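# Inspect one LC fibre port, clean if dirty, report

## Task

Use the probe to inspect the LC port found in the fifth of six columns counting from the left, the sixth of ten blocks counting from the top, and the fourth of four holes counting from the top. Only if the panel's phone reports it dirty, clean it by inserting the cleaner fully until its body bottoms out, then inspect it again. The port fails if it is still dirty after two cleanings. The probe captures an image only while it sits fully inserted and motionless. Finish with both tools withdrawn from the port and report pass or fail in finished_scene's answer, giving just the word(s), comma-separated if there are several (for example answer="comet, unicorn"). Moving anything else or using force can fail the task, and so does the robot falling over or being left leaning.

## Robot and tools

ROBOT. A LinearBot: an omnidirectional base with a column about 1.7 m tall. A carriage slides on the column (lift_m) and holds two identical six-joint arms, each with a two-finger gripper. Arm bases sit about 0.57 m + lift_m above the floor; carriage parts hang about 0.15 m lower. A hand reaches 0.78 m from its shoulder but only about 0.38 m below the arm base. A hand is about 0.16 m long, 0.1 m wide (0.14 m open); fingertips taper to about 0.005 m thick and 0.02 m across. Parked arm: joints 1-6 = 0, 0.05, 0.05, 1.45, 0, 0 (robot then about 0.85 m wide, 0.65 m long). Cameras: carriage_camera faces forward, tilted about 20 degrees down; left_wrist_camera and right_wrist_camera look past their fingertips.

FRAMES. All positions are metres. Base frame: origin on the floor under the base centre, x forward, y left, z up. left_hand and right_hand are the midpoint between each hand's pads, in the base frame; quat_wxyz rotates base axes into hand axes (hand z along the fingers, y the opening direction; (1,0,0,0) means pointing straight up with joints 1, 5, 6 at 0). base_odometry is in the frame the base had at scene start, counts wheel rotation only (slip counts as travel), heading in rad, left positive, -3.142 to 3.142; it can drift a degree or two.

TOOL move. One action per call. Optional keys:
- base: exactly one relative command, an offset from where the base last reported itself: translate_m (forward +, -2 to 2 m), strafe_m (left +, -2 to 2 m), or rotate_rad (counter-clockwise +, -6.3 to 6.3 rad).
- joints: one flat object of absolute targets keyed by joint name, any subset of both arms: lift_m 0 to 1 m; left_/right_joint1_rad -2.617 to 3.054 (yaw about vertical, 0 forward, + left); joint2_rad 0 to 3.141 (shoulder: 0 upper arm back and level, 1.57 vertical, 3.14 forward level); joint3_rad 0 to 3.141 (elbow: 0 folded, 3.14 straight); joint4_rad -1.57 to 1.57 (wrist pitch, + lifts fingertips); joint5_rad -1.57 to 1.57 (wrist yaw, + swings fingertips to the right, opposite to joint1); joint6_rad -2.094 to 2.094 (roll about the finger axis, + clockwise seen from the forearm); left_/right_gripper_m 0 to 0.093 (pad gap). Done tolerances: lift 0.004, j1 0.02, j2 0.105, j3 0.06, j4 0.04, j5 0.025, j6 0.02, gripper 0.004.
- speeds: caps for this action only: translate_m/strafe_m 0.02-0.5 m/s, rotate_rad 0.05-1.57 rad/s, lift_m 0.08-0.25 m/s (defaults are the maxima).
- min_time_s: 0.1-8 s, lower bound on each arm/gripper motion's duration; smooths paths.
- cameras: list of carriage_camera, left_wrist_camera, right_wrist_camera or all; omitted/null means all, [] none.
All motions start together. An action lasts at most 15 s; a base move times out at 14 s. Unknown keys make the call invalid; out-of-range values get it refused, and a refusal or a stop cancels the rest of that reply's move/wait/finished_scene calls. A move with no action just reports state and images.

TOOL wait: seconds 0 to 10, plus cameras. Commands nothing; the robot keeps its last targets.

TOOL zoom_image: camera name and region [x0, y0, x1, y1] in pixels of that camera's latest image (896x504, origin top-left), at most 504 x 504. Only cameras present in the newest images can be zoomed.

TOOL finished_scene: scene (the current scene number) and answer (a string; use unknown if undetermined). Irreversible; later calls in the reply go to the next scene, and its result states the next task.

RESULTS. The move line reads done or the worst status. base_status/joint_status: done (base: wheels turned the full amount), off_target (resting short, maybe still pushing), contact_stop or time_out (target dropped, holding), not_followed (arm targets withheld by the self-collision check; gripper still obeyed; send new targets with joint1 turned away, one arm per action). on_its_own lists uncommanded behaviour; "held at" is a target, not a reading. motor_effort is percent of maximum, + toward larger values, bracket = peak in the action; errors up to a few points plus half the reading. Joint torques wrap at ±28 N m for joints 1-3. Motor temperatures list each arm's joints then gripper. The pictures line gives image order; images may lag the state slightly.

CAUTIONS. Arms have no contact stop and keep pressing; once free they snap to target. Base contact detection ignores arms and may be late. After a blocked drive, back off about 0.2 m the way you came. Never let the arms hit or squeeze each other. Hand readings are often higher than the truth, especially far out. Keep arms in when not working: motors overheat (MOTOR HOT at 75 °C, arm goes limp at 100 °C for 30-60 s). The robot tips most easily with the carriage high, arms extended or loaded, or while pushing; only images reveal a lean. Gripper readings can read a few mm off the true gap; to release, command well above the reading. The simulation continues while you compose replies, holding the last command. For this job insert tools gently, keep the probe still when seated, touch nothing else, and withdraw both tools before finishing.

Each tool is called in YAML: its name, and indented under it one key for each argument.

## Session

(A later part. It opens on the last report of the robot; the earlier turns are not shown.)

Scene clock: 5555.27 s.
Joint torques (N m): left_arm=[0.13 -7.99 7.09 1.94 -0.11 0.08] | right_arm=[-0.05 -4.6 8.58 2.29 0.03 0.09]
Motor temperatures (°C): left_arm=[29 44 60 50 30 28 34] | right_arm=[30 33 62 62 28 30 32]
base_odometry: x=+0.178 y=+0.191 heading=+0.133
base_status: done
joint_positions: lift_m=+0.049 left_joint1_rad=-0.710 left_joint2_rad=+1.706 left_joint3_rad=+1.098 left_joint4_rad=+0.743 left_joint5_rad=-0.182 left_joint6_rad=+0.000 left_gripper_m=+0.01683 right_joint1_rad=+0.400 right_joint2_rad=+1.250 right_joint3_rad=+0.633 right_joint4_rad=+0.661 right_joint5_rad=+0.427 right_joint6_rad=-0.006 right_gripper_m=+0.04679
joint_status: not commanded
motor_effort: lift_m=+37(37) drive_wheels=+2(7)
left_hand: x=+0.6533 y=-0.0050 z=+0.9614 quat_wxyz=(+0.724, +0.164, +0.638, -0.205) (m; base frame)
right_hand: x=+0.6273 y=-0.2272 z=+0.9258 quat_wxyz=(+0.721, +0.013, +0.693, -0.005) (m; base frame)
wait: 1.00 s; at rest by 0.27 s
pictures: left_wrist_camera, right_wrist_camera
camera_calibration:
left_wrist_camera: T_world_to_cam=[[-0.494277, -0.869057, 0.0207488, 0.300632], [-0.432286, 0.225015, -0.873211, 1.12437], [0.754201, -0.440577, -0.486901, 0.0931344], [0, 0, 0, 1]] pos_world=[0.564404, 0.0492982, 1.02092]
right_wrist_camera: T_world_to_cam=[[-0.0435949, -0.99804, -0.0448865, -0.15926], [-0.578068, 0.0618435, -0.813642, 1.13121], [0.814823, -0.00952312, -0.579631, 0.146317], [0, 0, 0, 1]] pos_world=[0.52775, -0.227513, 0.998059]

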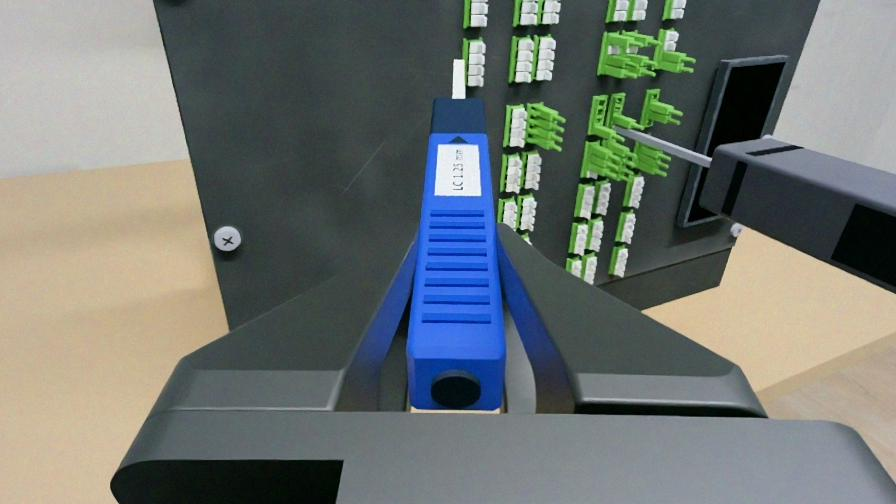

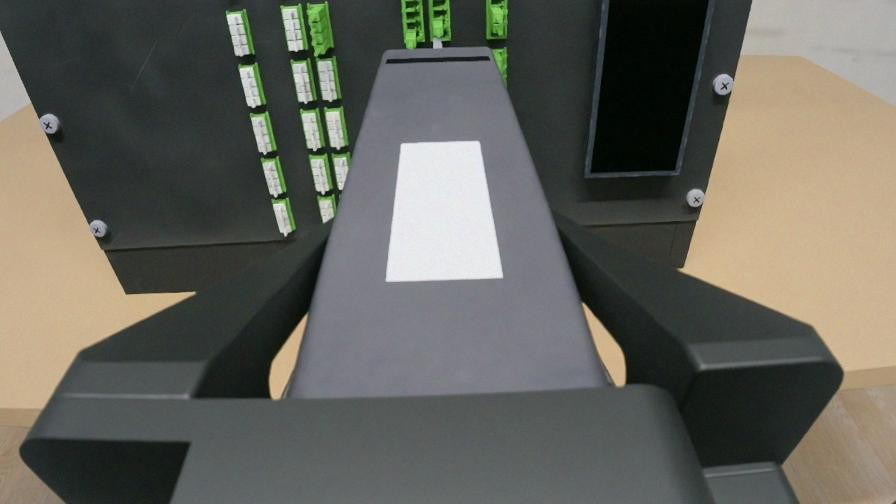

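move:
  base: {"rotate_rad": -0.001}
  speeds: {"rotate_rad": 0.05}
  cameras: []

wait:
  seconds: 1
  cameras: ["left_wrist_camera", "right_wrist_camera"]

zoom_image:
  camera: "right_wrist_camera"
  region: [425, 22, 453, 50]

zoom_image:
  camera: "left_wrist_camera"
  region: [604, 118, 632, 136]

Scene clock: 5572.60 s.
Joint torques (N m): left_arm=[0.1 -7.98 7.1 1.93 -0.11 0.08] | right_arm=[-0.02 -4.62 8.59 2.29 0.03 0.09]
Motor temperatures (°C): left_arm=[29 44 60 50 30 28 34] | right_arm=[30 33 62 62 28 30 32]
move: done
base_odometry: x=+0.178 y=+0.191 heading=+0.132
base_status: done
joint_positions: lift_m=+0.049 left_joint1_rad=-0.710 left_joint2_rad=+1.706 left_joint3_rad=+1.098 left_joint4_rad=+0.743 left_joint5_rad=-0.182 left_joint6_rad=+0.000 left_gripper_m=+0.01683 right_joint1_rad=+0.400 right_joint2_rad=+1.250 right_joint3_rad=+0.633 right_joint4_rad=+0.661 right_joint5_rad=+0.427 right_joint6_rad=-0.006 right_gripper_m=+0.04679
joint_status: not commanded
motor_effort: lift_m=+37(37) drive_wheels=+3(4)
left_hand: x=+0.6533 y=-0.0050 z=+0.9614 quat_wxyz=(+0.724, +0.164, +0.638, -0.205) (m; base frame)
right_hand: x=+0.6273 y=-0.2273 z=+0.9258 quat_wxyz=(+0.721, +0.014, +0.693, -0.006) (m; base frame)
pictures: none
No camera images: "cameras" was empty.

Scene clock: 5573.60 s.
Joint torques (N m): left_arm=[0.1 -7.95 7.09 1.93 -0.11 0.08] | right_arm=[-0.05 -4.59 8.55 2.3 0.03 0.09]
Motor temperatures (°C): left_arm=[29 44 60 50 30 28 34] | right_arm=[30 33 62 62 28 30 32]
base_odometry: x=+0.178 y=+0.191 heading=+0.132
base_status: done
joint_positions: lift_m=+0.049 left_joint1_rad=-0.710 left_joint2_rad=+1.706 left_joint3_rad=+1.098 left_joint4_rad=+0.743 left_joint5_rad=-0.182 left_joint6_rad=+0.000 left_gripper_m=+0.01683 right_joint1_rad=+0.400 right_joint2_rad=+1.250 right_joint3_rad=+0.633 right_joint4_rad=+0.661 right_joint5_rad=+0.427 right_joint6_rad=-0.006 right_gripper_m=+0.04679
joint_status: not commanded
motor_effort: lift_m=+37(37) drive_wheels=+3(4)
left_hand: x=+0.6533 y=-0.0050 z=+0.9614 quat_wxyz=(+0.724, +0.164, +0.638, -0.205) (m; base frame)
right_hand: x=+0.6273 y=-0.2273 z=+0.9258 quat_wxyz=(+0.721, +0.014, +0.693, -0.006) (m; base frame)
wait: 1.00 s; at rest by 0.27 s
pictures: left_wrist_camera, right_wrist_camera
camera_calibration:
left_wrist_camera: T_world_to_cam=[[-0.494277, -0.869057, 0.0207488, 0.300632], [-0.432286, 0.225015, -0.873211, 1.12437], [0.754201, -0.440577, -0.486901, 0.0931344], [0, 0, 0, 1]] pos_world=[0.564404, 0.0492982, 1.02092]
right_wrist_camera: T_world_to_cam=[[-0.044012, -0.998019, -0.0449551, -0.159067], [-0.578037, 0.062141, -0.813641, 1.13126], [0.814823, -0.00982422, -0.579627, 0.146243], [0, 0, 0, 1]] pos_world=[0.52775, -0.227613, 0.998059]

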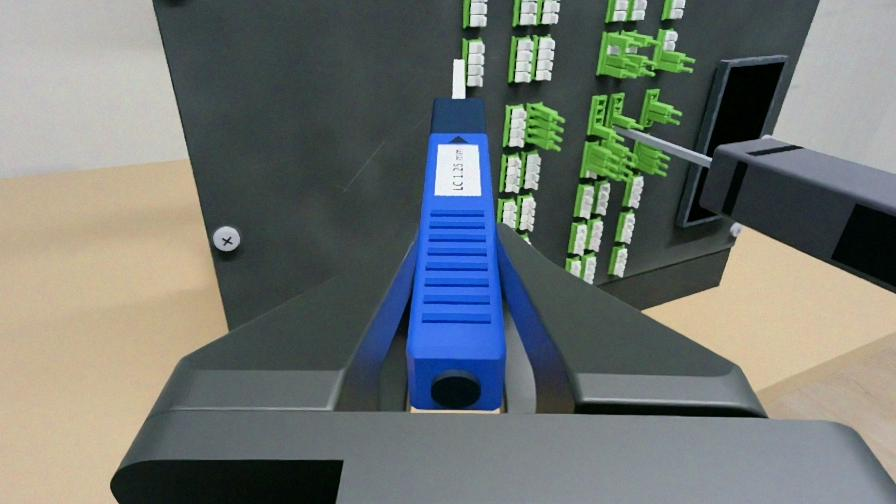

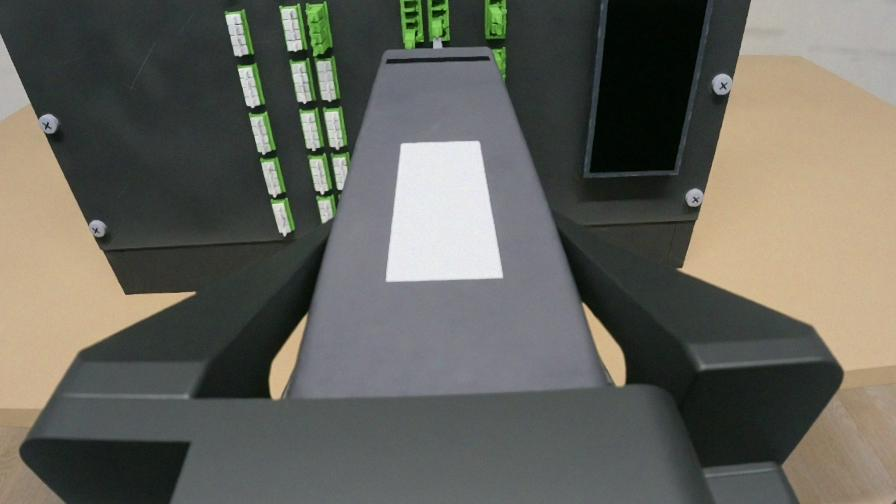

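Scaled by 18.000 from the camera's 896x504 image, which has a finer 1280x720 frame.

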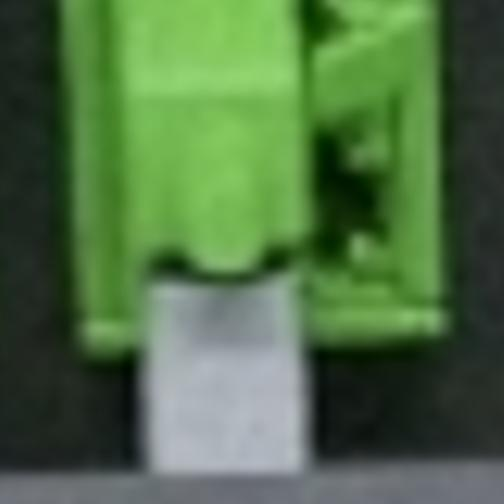

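Scaled by 18.000 from the camera's 896x504 image, which has a finer 1280x720 frame.

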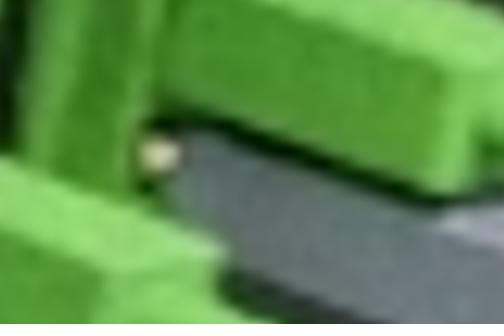

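move:
  base: {"translate_m": 0.001}
  speeds: {"translate_m": 0.02}
  cameras: []

wait:
  seconds: 1
  cameras: ["left_wrist_camera", "right_wrist_camera"]

zoom_image:
  camera: "right_wrist_camera"
  region: [425, 22, 453, 50]

zoom_image:
  camera: "left_wrist_camera"
  region: [604, 118, 632, 136]

Scene clock: 5583.73 s.
Joint torques (N m): left_arm=[0.13 -7.9 7.08 1.94 -0.12 0.08] | right_arm=[-0.01 -4.62 8.57 2.28 0.04 0.09]
Motor temperatures (°C): left_arm=[29 44 60 50 30 28 34] | right_arm=[30 33 62 62 28 30 32]
move: done
base_odometry: x=+0.179 y=+0.192 heading=+0.133
base_status: done
joint_positions: lift_m=+0.049 left_joint1_rad=-0.710 left_joint2_rad=+1.706 left_joint3_rad=+1.098 left_joint4_rad=+0.743 left_joint5_rad=-0.182 left_joint6_rad=+0.000 left_gripper_m=+0.01683 right_joint1_rad=+0.400 right_joint2_rad=+1.250 right_joint3_rad=+0.633 right_joint4_rad=+0.661 right_joint5_rad=+0.427 right_joint6_rad=-0.006 right_gripper_m=+0.04679
joint_status: not commanded
motor_effort: lift_m=+37(37) drive_wheels=+4(7)
left_hand: x=+0.6533 y=-0.0050 z=+0.9614 quat_wxyz=(+0.724, +0.164, +0.638, -0.205) (m; base frame)
right_hand: x=+0.6273 y=-0.2273 z=+0.9259 quat_wxyz=(+0.721, +0.014, +0.693, -0.006) (m; base frame)
pictures: none
No camera images: "cameras" was empty.

Scene clock: 5584.73 s.
Joint torques (N m): left_arm=[0.1 -7.99 7.1 1.93 -0.11 0.08] | right_arm=[-0.03 -4.64 8.58 2.3 0.03 0.09]
Motor temperatures (°C): left_arm=[29 44 60 50 30 28 34] | right_arm=[30 33 62 62 28 30 32]
base_odometry: x=+0.179 y=+0.192 heading=+0.133
base_status: done
joint_positions: lift_m=+0.049 left_joint1_rad=-0.710 left_joint2_rad=+1.706 left_joint3_rad=+1.098 left_joint4_rad=+0.743 left_joint5_rad=-0.182 left_joint6_rad=+0.000 left_gripper_m=+0.01683 right_joint1_rad=+0.400 right_joint2_rad=+1.250 right_joint3_rad=+0.633 right_joint4_rad=+0.661 right_joint5_rad=+0.427 right_joint6_rad=-0.006 right_gripper_m=+0.04679
joint_status: not commanded
motor_effort: lift_m=+37(37) drive_wheels=+4(7)
left_hand: x=+0.6533 y=-0.0050 z=+0.9614 quat_wxyz=(+0.724, +0.164, +0.638, -0.205) (m; base frame)
right_hand: x=+0.6273 y=-0.2273 z=+0.9259 quat_wxyz=(+0.721, +0.014, +0.693, -0.006) (m; base frame)
wait: 1.00 s; at rest by 0.27 s
pictures: left_wrist_camera, right_wrist_camera
camera_calibration:
left_wrist_camera: T_world_to_cam=[[-0.494277, -0.869057, 0.0207488, 0.300632], [-0.432286, 0.225015, -0.873211, 1.12437], [0.754201, -0.440577, -0.486901, 0.0931344], [0, 0, 0, 1]] pos_world=[0.564404, 0.0492982, 1.02092]
right_wrist_camera: T_world_to_cam=[[-0.0439732, -0.998014, -0.0451105, -0.158927], [-0.577743, 0.0622417, -0.813842, 1.13141], [0.815033, -0.00972491, -0.579333, 0.145919], [0, 0, 0, 1]] pos_world=[0.52775, -0.227613, 0.998159]

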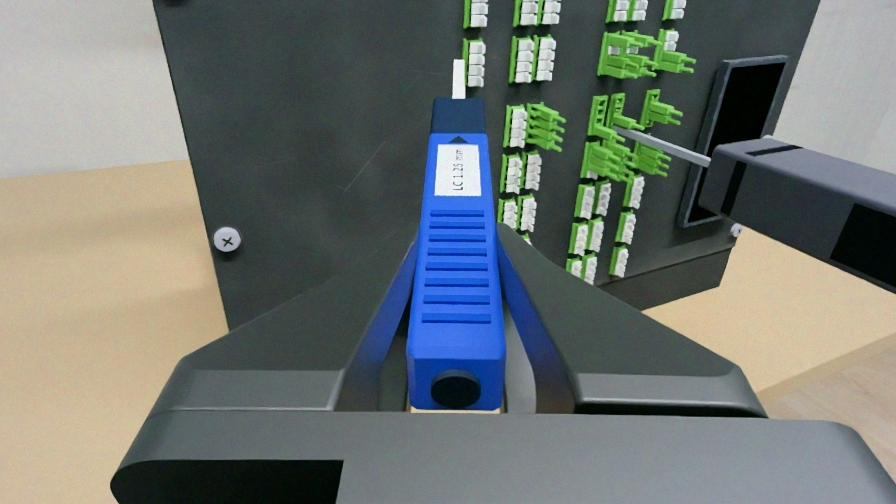

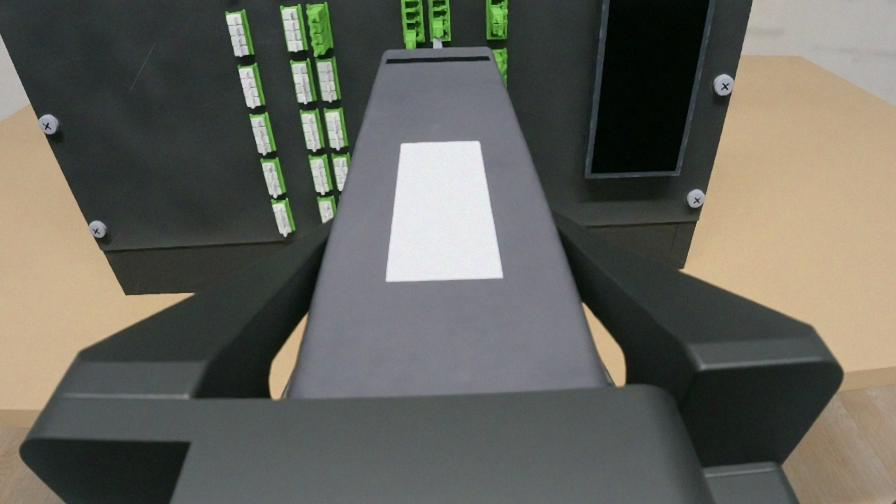

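Scaled by 18.000 from the camera's 896x504 image, which has a finer 1280x720 frame.

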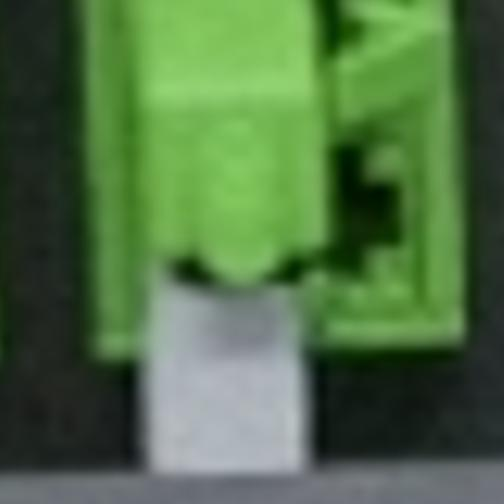

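Scaled by 18.000 from the camera's 896x504 image, which has a finer 1280x720 frame.

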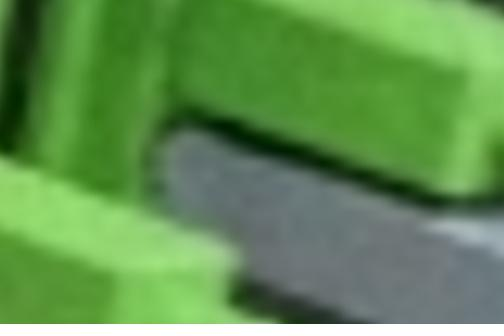

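move:
  base: {"rotate_rad": -0.001}
  speeds: {"rotate_rad": 0.05}
  cameras: []

move:
  base: {"translate_m": 0.0006}
  speeds: {"translate_m": 0.02}
  cameras: []

wait:
  seconds: 1
  cameras: ["left_wrist_camera", "right_wrist_camera"]

zoom_image:
  camera: "right_wrist_camera"
  region: [425, 22, 453, 50]

zoom_image:
  camera: "left_wrist_camera"
  region: [604, 118, 632, 136]

Scene clock: 5597.30 s.
Joint torques (N m): left_arm=[0.12 -8.01 7.09 1.93 -0.11 0.07] | right_arm=[-0.01 -4.63 8.57 2.3 0.03 0.09]
Motor temperatures (°C): left_arm=[29 44 60 50 30 28 34] | right_arm=[30 33 62 62 28 30 32]
move: done
base_odometry: x=+0.179 y=+0.192 heading=+0.132
base_status: done
joint_positions: lift_m=+0.049 left_joint1_rad=-0.710 left_joint2_rad=+1.706 left_joint3_rad=+1.098 left_joint4_rad=+0.743 left_joint5_rad=-0.182 left_joint6_rad=+0.000 left_gripper_m=+0.01683 right_joint1_rad=+0.400 right_joint2_rad=+1.250 right_joint3_rad=+0.633 right_joint4_rad=+0.661 right_joint5_rad=+0.427 right_joint6_rad=-0.006 right_gripper_m=+0.04679
joint_status: not commanded
motor_effort: lift_m=+37(37) drive_wheels=+4(5)
left_hand: x=+0.6533 y=-0.0050 z=+0.9614 quat_wxyz=(+0.724, +0.164, +0.638, -0.205) (m; base frame)
right_hand: x=+0.6273 y=-0.2273 z=+0.9259 quat_wxyz=(+0.721, +0.014, +0.693, -0.006) (m; base frame)
pictures: none
No camera images: "cameras" was empty.

Scene clock: 5597.73 s.
Joint torques (N m): left_arm=[0.13 -8.03 7.02 1.97 -0.11 0.07] | right_arm=[-0.02 -4.6 8.58 2.27 0.03 0.1]
Motor temperatures (°C): left_arm=[29 44 60 50 30 28 34] | right_arm=[30 33 62 62 28 30 32]
move: done
base_odometry: x=+0.180 y=+0.192 heading=+0.133
base_status: done
joint_positions: lift_m=+0.049 left_joint1_rad=-0.710 left_joint2_rad=+1.706 left_joint3_rad=+1.098 left_joint4_rad=+0.743 left_joint5_rad=-0.182 left_joint6_rad=+0.000 left_gripper_m=+0.01683 right_joint1_rad=+0.400 right_joint2_rad=+1.250 right_joint3_rad=+0.633 right_joint4_rad=+0.661 right_joint5_rad=+0.427 right_joint6_rad=-0.006 right_gripper_m=+0.04679
joint_status: not commanded
motor_effort: lift_m=+37(37) drive_wheels=+4(8)
left_hand: x=+0.6533 y=-0.0050 z=+0.9614 quat_wxyz=(+0.724, +0.164, +0.638, -0.205) (m; base frame)
right_hand: x=+0.6273 y=-0.2273 z=+0.9259 quat_wxyz=(+0.721, +0.014, +0.693, -0.006) (m; base frame)
pictures: none
No camera images: "cameras" was empty.

Scene clock: 5598.73 s.
Joint torques (N m): left_arm=[0.1 -7.97 7.09 1.93 -0.11 0.08] | right_arm=[-0.05 -4.6 8.57 2.29 0.03 0.1]
Motor temperatures (°C): left_arm=[29 44 60 50 30 28 34] | right_arm=[30 33 62 62 28 30 32]
base_odometry: x=+0.180 y=+0.192 heading=+0.133
base_status: done
joint_positions: lift_m=+0.049 left_joint1_rad=-0.710 left_joint2_rad=+1.706 left_joint3_rad=+1.098 left_joint4_rad=+0.743 left_joint5_rad=-0.182 left_joint6_rad=+0.000 left_gripper_m=+0.01683 right_joint1_rad=+0.400 right_joint2_rad=+1.250 right_joint3_rad=+0.633 right_joint4_rad=+0.661 right_joint5_rad=+0.427 right_joint6_rad=-0.006 right_gripper_m=+0.04679
joint_status: not commanded
motor_effort: lift_m=+37(37) drive_wheels=+4(8)
left_hand: x=+0.6533 y=-0.0050 z=+0.9614 quat_wxyz=(+0.724, +0.164, +0.638, -0.205) (m; base frame)
right_hand: x=+0.6273 y=-0.2273 z=+0.9259 quat_wxyz=(+0.721, +0.014, +0.693, -0.006) (m; base frame)
wait: 1.00 s; at rest by 0.27 s
pictures: left_wrist_camera, right_wrist_camera
camera_calibration:
left_wrist_camera: T_world_to_cam=[[-0.494277, -0.869057, 0.0207488, 0.300632], [-0.432286, 0.225015, -0.873211, 1.12437], [0.754201, -0.440577, -0.486901, 0.0931344], [0, 0, 0, 1]] pos_world=[0.564404, 0.0492982, 1.02092]
right_wrist_camera: T_world_to_cam=[[-0.0439732, -0.998014, -0.0451105, -0.158927], [-0.577743, 0.0622417, -0.813842, 1.13141], [0.815033, -0.00972491, -0.579333, 0.145919], [0, 0, 0, 1]] pos_world=[0.52775, -0.227613, 0.998159]

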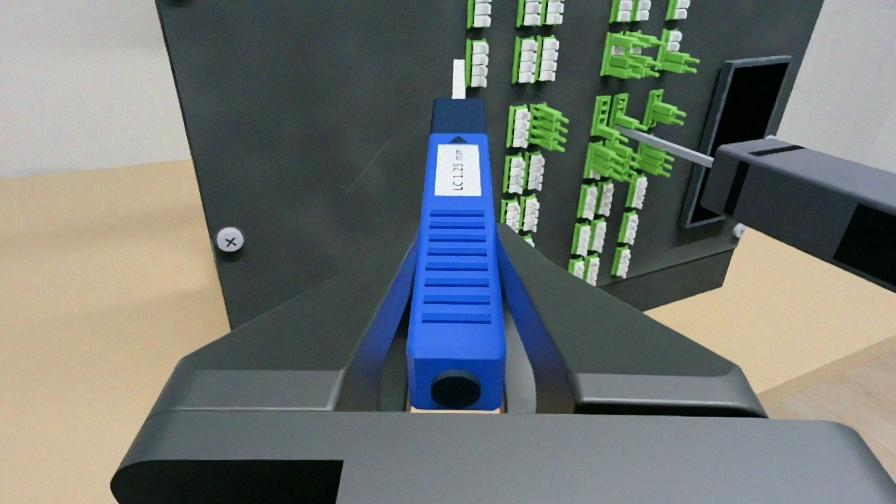

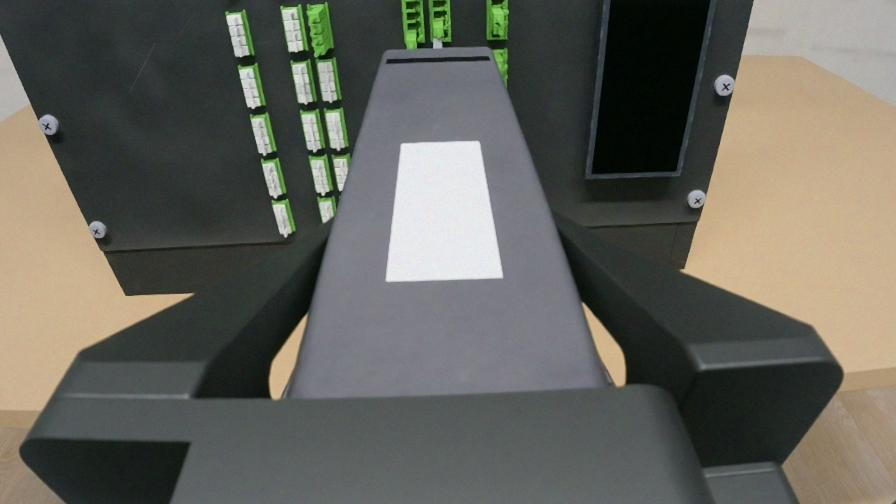

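Scaled by 18.000 from the camera's 896x504 image, which has a finer 1280x720 frame.

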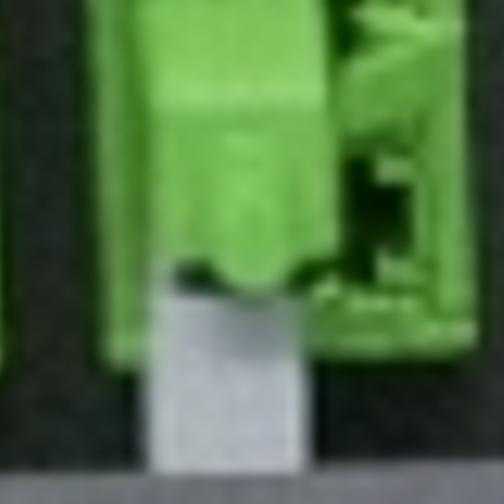

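Scaled by 18.000 from the camera's 896x504 image, which has a finer 1280x720 frame.

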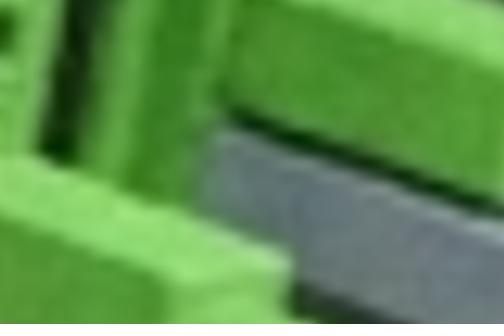

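move:
  base: {"rotate_rad": -0.0015}
  speeds: {"rotate_rad": 0.05}
  cameras: []

wait:
  seconds: 1
  cameras: ["left_wrist_camera", "right_wrist_camera"]

zoom_image:
  camera: "right_wrist_camera"
  region: [425, 22, 453, 50]

zoom_image:
  camera: "left_wrist_camera"
  region: [604, 118, 632, 136]

Scene clock: 5609.67 s.
Joint torques (N m): left_arm=[0.1 -7.99 7.08 1.93 -0.11 0.08] | right_arm=[-0.03 -4.62 8.57 2.29 0.03 0.09]
Motor temperatures (°C): left_arm=[29 44 60 50 30 28 34] | right_arm=[30 33 62 62 28 30 32]
move: done
base_odometry: x=+0.180 y=+0.192 heading=+0.132
base_status: done
joint_positions: lift_m=+0.049 left_joint1_rad=-0.710 left_joint2_rad=+1.706 left_joint3_rad=+1.098 left_joint4_rad=+0.743 left_joint5_rad=-0.182 left_joint6_rad=+0.000 left_gripper_m=+0.01683 right_joint1_rad=+0.400 right_joint2_rad=+1.250 right_joint3_rad=+0.633 right_joint4_rad=+0.661 right_joint5_rad=+0.427 right_joint6_rad=-0.006 right_gripper_m=+0.04679
joint_status: not commanded
motor_effort: lift_m=+37(37) drive_wheels=+5(5)
left_hand: x=+0.6533 y=-0.0050 z=+0.9614 quat_wxyz=(+0.724, +0.164, +0.638, -0.205) (m; base frame)
right_hand: x=+0.6273 y=-0.2273 z=+0.9259 quat_wxyz=(+0.721, +0.014, +0.693, -0.006) (m; base frame)
pictures: none
No camera images: "cameras" was empty.

Scene clock: 5610.67 s.
Joint torques (N m): left_arm=[0.12 -7.98 7.09 1.94 -0.11 0.07] | right_arm=[-0.01 -4.63 8.55 2.29 0.03 0.09]
Motor temperatures (°C): left_arm=[29 44 60 50 30 28 34] | right_arm=[30 33 62 62 28 30 32]
base_odometry: x=+0.180 y=+0.192 heading=+0.132
base_status: done
joint_positions: lift_m=+0.049 left_joint1_rad=-0.710 left_joint2_rad=+1.706 left_joint3_rad=+1.098 left_joint4_rad=+0.743 left_joint5_rad=-0.182 left_joint6_rad=+0.000 left_gripper_m=+0.01683 right_joint1_rad=+0.400 right_joint2_rad=+1.250 right_joint3_rad=+0.633 right_joint4_rad=+0.661 right_joint5_rad=+0.427 right_joint6_rad=-0.006 right_gripper_m=+0.04679
joint_status: not commanded
motor_effort: lift_m=+37(37) drive_wheels=+5(5)
left_hand: x=+0.6533 y=-0.0050 z=+0.9614 quat_wxyz=(+0.724, +0.164, +0.638, -0.205) (m; base frame)
right_hand: x=+0.6273 y=-0.2273 z=+0.9259 quat_wxyz=(+0.721, +0.014, +0.693, -0.006) (m; base frame)
wait: 1.00 s; at rest by 0.27 s
pictures: left_wrist_camera, right_wrist_camera
camera_calibration:
left_wrist_camera: T_world_to_cam=[[-0.494277, -0.869057, 0.0207488, 0.300632], [-0.432286, 0.225015, -0.873211, 1.12437], [0.754201, -0.440577, -0.486901, 0.0931344], [0, 0, 0, 1]] pos_world=[0.564404, 0.0492982, 1.02092]
right_wrist_camera: T_world_to_cam=[[-0.0439732, -0.998014, -0.0451105, -0.158927], [-0.577743, 0.0622417, -0.813842, 1.13141], [0.815033, -0.00972491, -0.579333, 0.145919], [0, 0, 0, 1]] pos_world=[0.52775, -0.227613, 0.998159]

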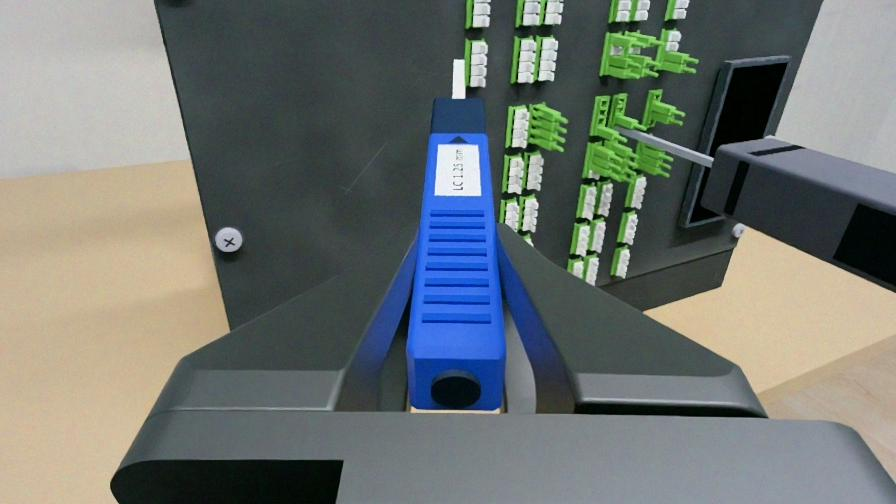

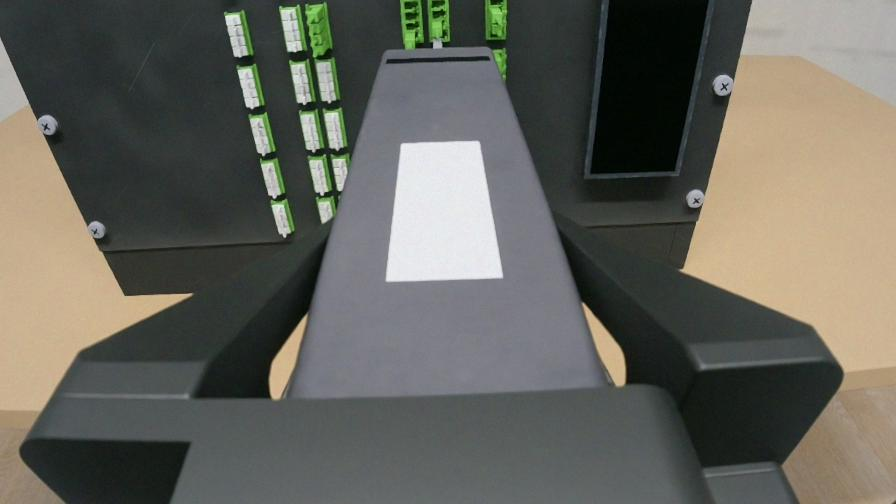

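Scaled by 18.000 from the camera's 896x504 image, which has a finer 1280x720 frame.

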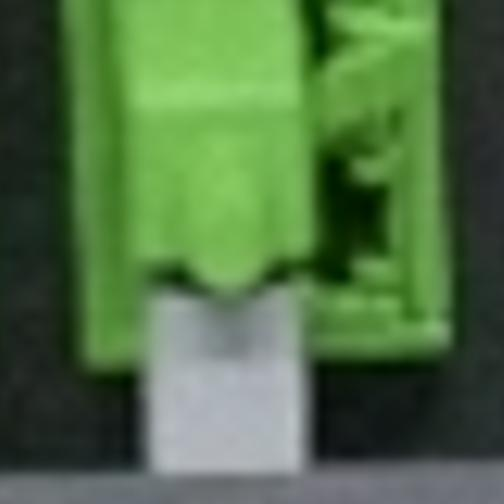

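Scaled by 18.000 from the camera's 896x504 image, which has a finer 1280x720 frame.

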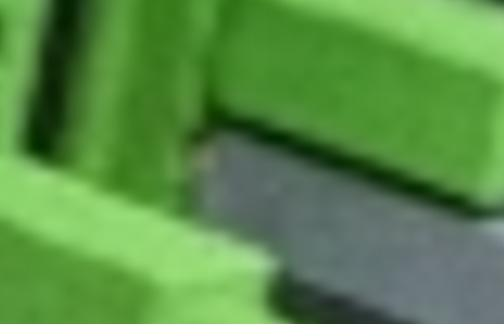

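move:
  base: {"translate_m": 0.001}
  speeds: {"translate_m": 0.02}
  cameras: []

wait:
  seconds: 1
  cameras: ["left_wrist_camera", "right_wrist_camera"]

zoom_image:
  camera: "right_wrist_camera"
  region: [425, 22, 453, 50]

zoom_image:
  camera: "left_wrist_camera"
  region: [604, 118, 632, 136]

Scene clock: 5620.80 s.
Joint torques (N m): left_arm=[0.1 -7.94 7.12 1.9 -0.11 0.07] | right_arm=[-0.06 -4.6 8.54 2.3 0.02 0.09]
Motor temperatures (°C): left_arm=[29 44 60 50 30 28 34] | right_arm=[30 33 62 62 28 30 32]
move: done
base_odometry: x=+0.181 y=+0.192 heading=+0.133
base_status: done
joint_positions: lift_m=+0.049 left_joint1_rad=-0.710 left_joint2_rad=+1.706 left_joint3_rad=+1.098 left_joint4_rad=+0.743 left_joint5_rad=-0.182 left_joint6_rad=+0.000 left_gripper_m=+0.01683 right_joint1_rad=+0.400 right_joint2_rad=+1.250 right_joint3_rad=+0.633 right_joint4_rad=+0.661 right_joint5_rad=+0.429 right_joint6_rad=-0.006 right_gripper_m=+0.04679
joint_status: not commanded
motor_effort: lift_m=+37(37) drive_wheels=+5(9)
left_hand: x=+0.6534 y=-0.0049 z=+0.9614 quat_wxyz=(+0.724, +0.164, +0.638, -0.205) (m; base frame)
right_hand: x=+0.6273 y=-0.2275 z=+0.9259 quat_wxyz=(+0.721, +0.014, +0.693, -0.006) (m; base frame)
pictures: none
No camera images: "cameras" was empty.

Scene clock: 5621.80 s.
Joint torques (N m): left_arm=[0.09 -7.99 7.09 1.93 -0.11 0.08] | right_arm=[-0.05 -4.62 8.59 2.29 0.02 0.09]
Motor temperatures (°C): left_arm=[29 44 60 50 30 28 34] | right_arm=[30 33 62 62 28 30 32]
base_odometry: x=+0.181 y=+0.192 heading=+0.133
base_status: done
joint_positions: lift_m=+0.049 left_joint1_rad=-0.710 left_joint2_rad=+1.706 left_joint3_rad=+1.098 left_joint4_rad=+0.743 left_joint5_rad=-0.182 left_joint6_rad=+0.000 left_gripper_m=+0.01683 right_joint1_rad=+0.400 right_joint2_rad=+1.250 right_joint3_rad=+0.633 right_joint4_rad=+0.661 right_joint5_rad=+0.429 right_joint6_rad=-0.006 right_gripper_m=+0.04679
joint_status: not commanded
motor_effort: lift_m=+37(37) drive_wheels=+5(9)
left_hand: x=+0.6534 y=-0.0049 z=+0.9614 quat_wxyz=(+0.724, +0.164, +0.638, -0.205) (m; base frame)
right_hand: x=+0.6273 y=-0.2275 z=+0.9259 quat_wxyz=(+0.721, +0.014, +0.693, -0.006) (m; base frame)
wait: 1.00 s; at rest by 0.27 s
pictures: left_wrist_camera, right_wrist_camera
camera_calibration:
left_wrist_camera: T_world_to_cam=[[-0.493967, -0.869233, 0.0207508, 0.300601], [-0.432391, 0.224873, -0.873195, 1.12444], [0.754344, -0.440302, -0.486928, 0.0930365], [0, 0, 0, 1]] pos_world=[0.564505, 0.049399, 1.02092]
right_wrist_camera: T_world_to_cam=[[-0.0454744, -0.997945, -0.0451425, -0.158188], [-0.577681, 0.0631372, -0.813817, 1.13157], [0.814995, -0.0109299, -0.579365, 0.145698], [0, 0, 0, 1]] pos_world=[0.527747, -0.227714, 0.998159]

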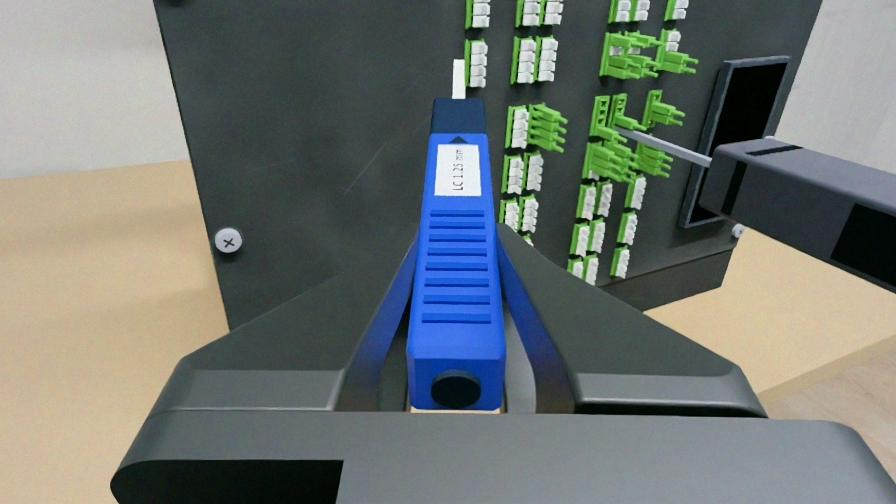

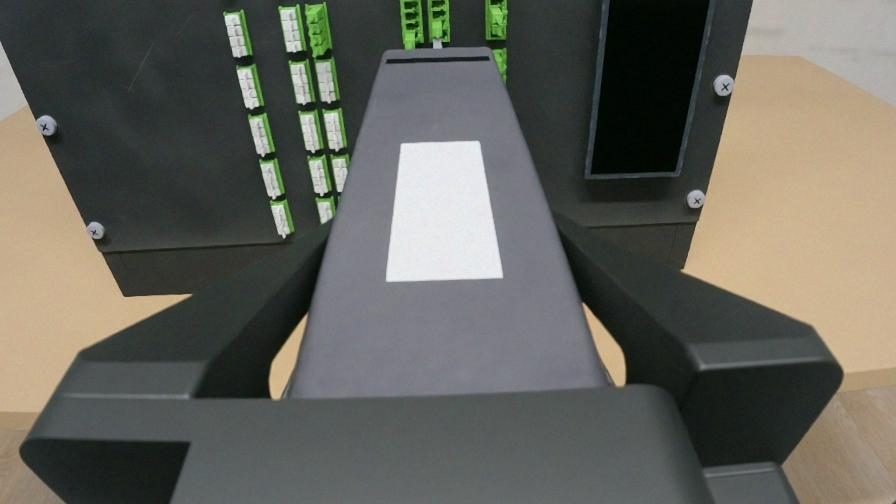

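Scaled by 18.000 from the camera's 896x504 image, which has a finer 1280x720 frame.

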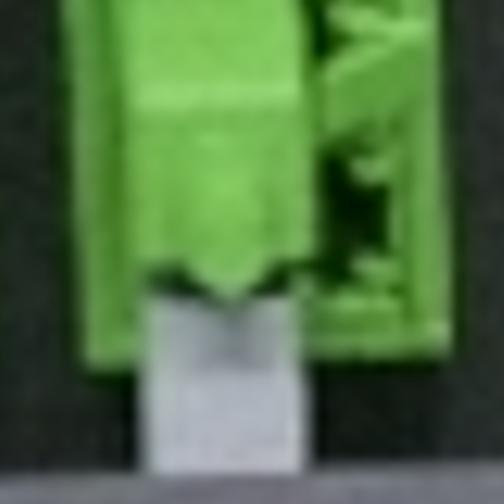

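Scaled by 18.000 from the camera's 896x504 image, which has a finer 1280x720 frame.

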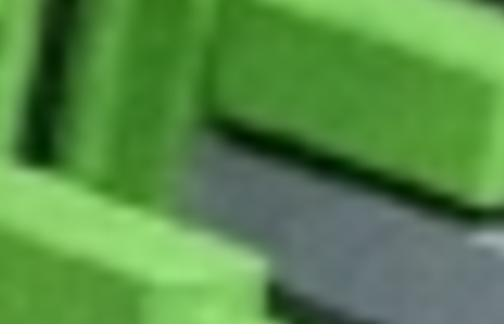

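move:
  base: {"translate_m": 0.0015}
  speeds: {"translate_m": 0.02}
  cameras: []

wait:
  seconds: 1
  cameras: ["left_wrist_camera", "right_wrist_camera"]

zoom_image:
  camera: "right_wrist_camera"
  region: [425, 22, 453, 50]

zoom_image:
  camera: "left_wrist_camera"
  region: [604, 118, 632, 136]

Scene clock: 5631.30 s.
Joint torques (N m): left_arm=[0.09 -7.98 7.05 1.94 -0.11 0.08] | right_arm=[-0.02 -4.57 8.58 2.31 0.01 0.09]
Motor temperatures (°C): left_arm=[29 44 60 50 30 28 34] | right_arm=[30 33 62 62 28 30 32]
move: done
base_odometry: x=+0.182 y=+0.193 heading=+0.134
base_status: done
joint_positions: lift_m=+0.049 left_joint1_rad=-0.710 left_joint2_rad=+1.706 left_joint3_rad=+1.098 left_joint4_rad=+0.743 left_joint5_rad=-0.182 left_joint6_rad=+0.000 left_gripper_m=+0.01683 right_joint1_rad=+0.400 right_joint2_rad=+1.250 right_joint3_rad=+0.633 right_joint4_rad=+0.661 right_joint5_rad=+0.429 right_joint6_rad=-0.006 right_gripper_m=+0.04679
joint_status: not commanded
motor_effort: lift_m=+37(37) drive_wheels=+6(12)
left_hand: x=+0.6534 y=-0.0049 z=+0.9615 quat_wxyz=(+0.724, +0.164, +0.638, -0.205) (m; base frame)
right_hand: x=+0.6273 y=-0.2275 z=+0.9258 quat_wxyz=(+0.721, +0.014, +0.693, -0.006) (m; base frame)
pictures: none
No camera images: "cameras" was empty.

Scene clock: 5632.30 s.
Joint torques (N m): left_arm=[0.08 -8.01 7.1 1.94 -0.11 0.07] | right_arm=[-0.05 -4.6 8.58 2.3 0.01 0.1]
Motor temperatures (°C): left_arm=[29 44 60 50 30 28 34] | right_arm=[30 33 62 62 28 30 32]
base_odometry: x=+0.182 y=+0.193 heading=+0.134
base_status: done
joint_positions: lift_m=+0.049 left_joint1_rad=-0.710 left_joint2_rad=+1.706 left_joint3_rad=+1.098 left_joint4_rad=+0.743 left_joint5_rad=-0.182 left_joint6_rad=+0.000 left_gripper_m=+0.01683 right_joint1_rad=+0.400 right_joint2_rad=+1.250 right_joint3_rad=+0.633 right_joint4_rad=+0.661 right_joint5_rad=+0.429 right_joint6_rad=-0.006 right_gripper_m=+0.04679
joint_status: not commanded
motor_effort: lift_m=+37(37) drive_wheels=+6(12)
left_hand: x=+0.6534 y=-0.0049 z=+0.9615 quat_wxyz=(+0.724, +0.164, +0.638, -0.205) (m; base frame)
right_hand: x=+0.6273 y=-0.2275 z=+0.9258 quat_wxyz=(+0.721, +0.014, +0.693, -0.006) (m; base frame)
wait: 1.00 s; at rest by 0.27 s
pictures: left_wrist_camera, right_wrist_camera
camera_calibration:
left_wrist_camera: T_world_to_cam=[[-0.493933, -0.869251, 0.0208126, 0.300606], [-0.432081, 0.224608, -0.873417, 1.12449], [0.754544, -0.440402, -0.486528, 0.0925631], [0, 0, 0, 1]] pos_world=[0.564506, 0.0494982, 1.02092]
right_wrist_camera: T_world_to_cam=[[-0.0455111, -0.997951, -0.0449836, -0.158333], [-0.577975, 0.0630329, -0.813617, 1.13142], [0.814785, -0.0110292, -0.579659, 0.146022], [0, 0, 0, 1]] pos_world=[0.527747, -0.227714, 0.998059]

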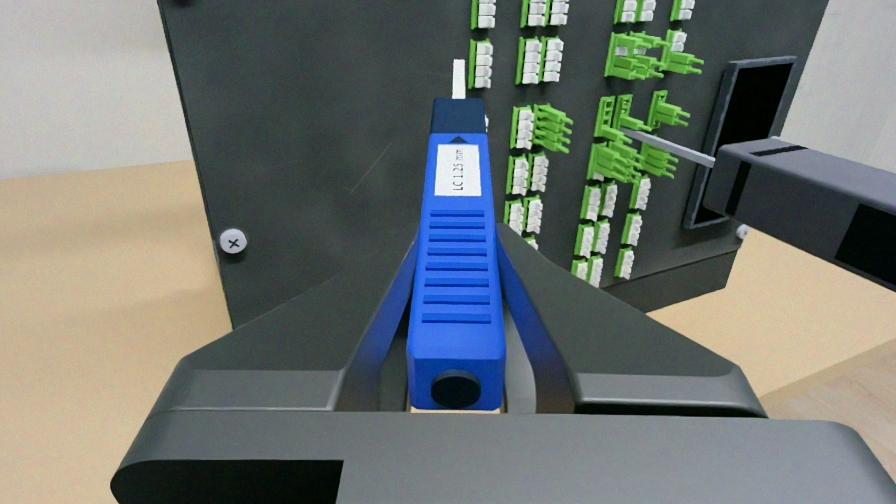

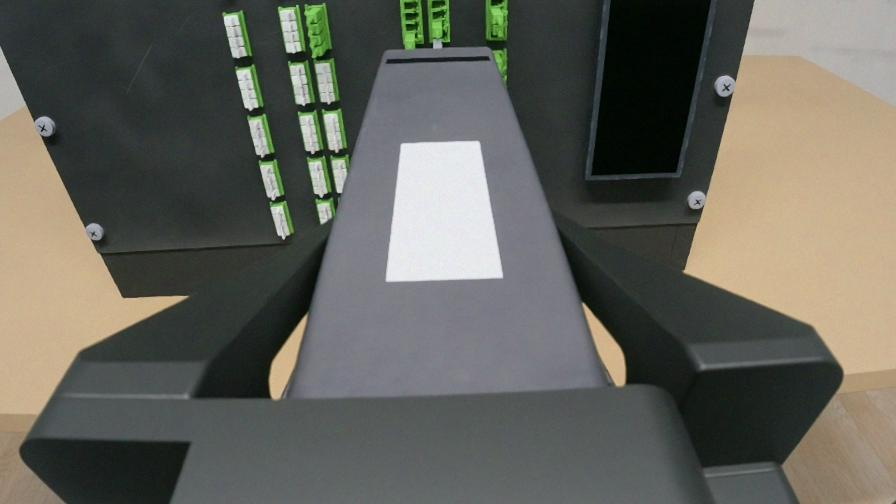

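Scaled by 18.000 from the camera's 896x504 image, which has a finer 1280x720 frame.

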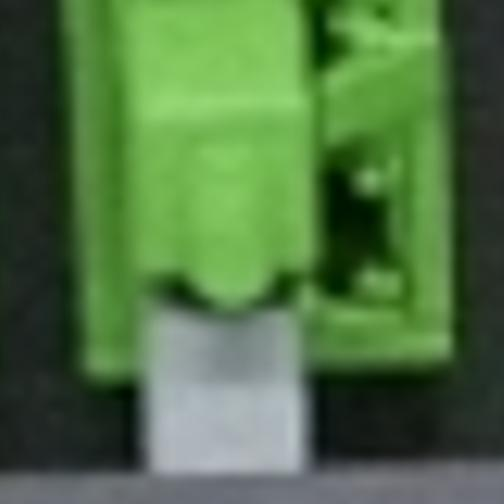

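Scaled by 18.000 from the camera's 896x504 image, which has a finer 1280x720 frame.

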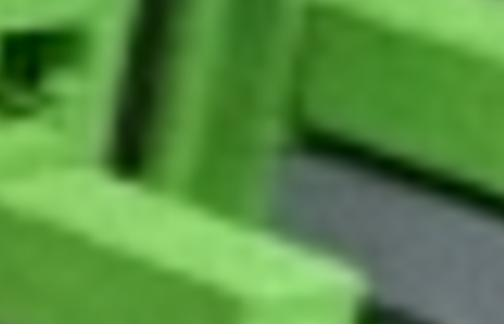

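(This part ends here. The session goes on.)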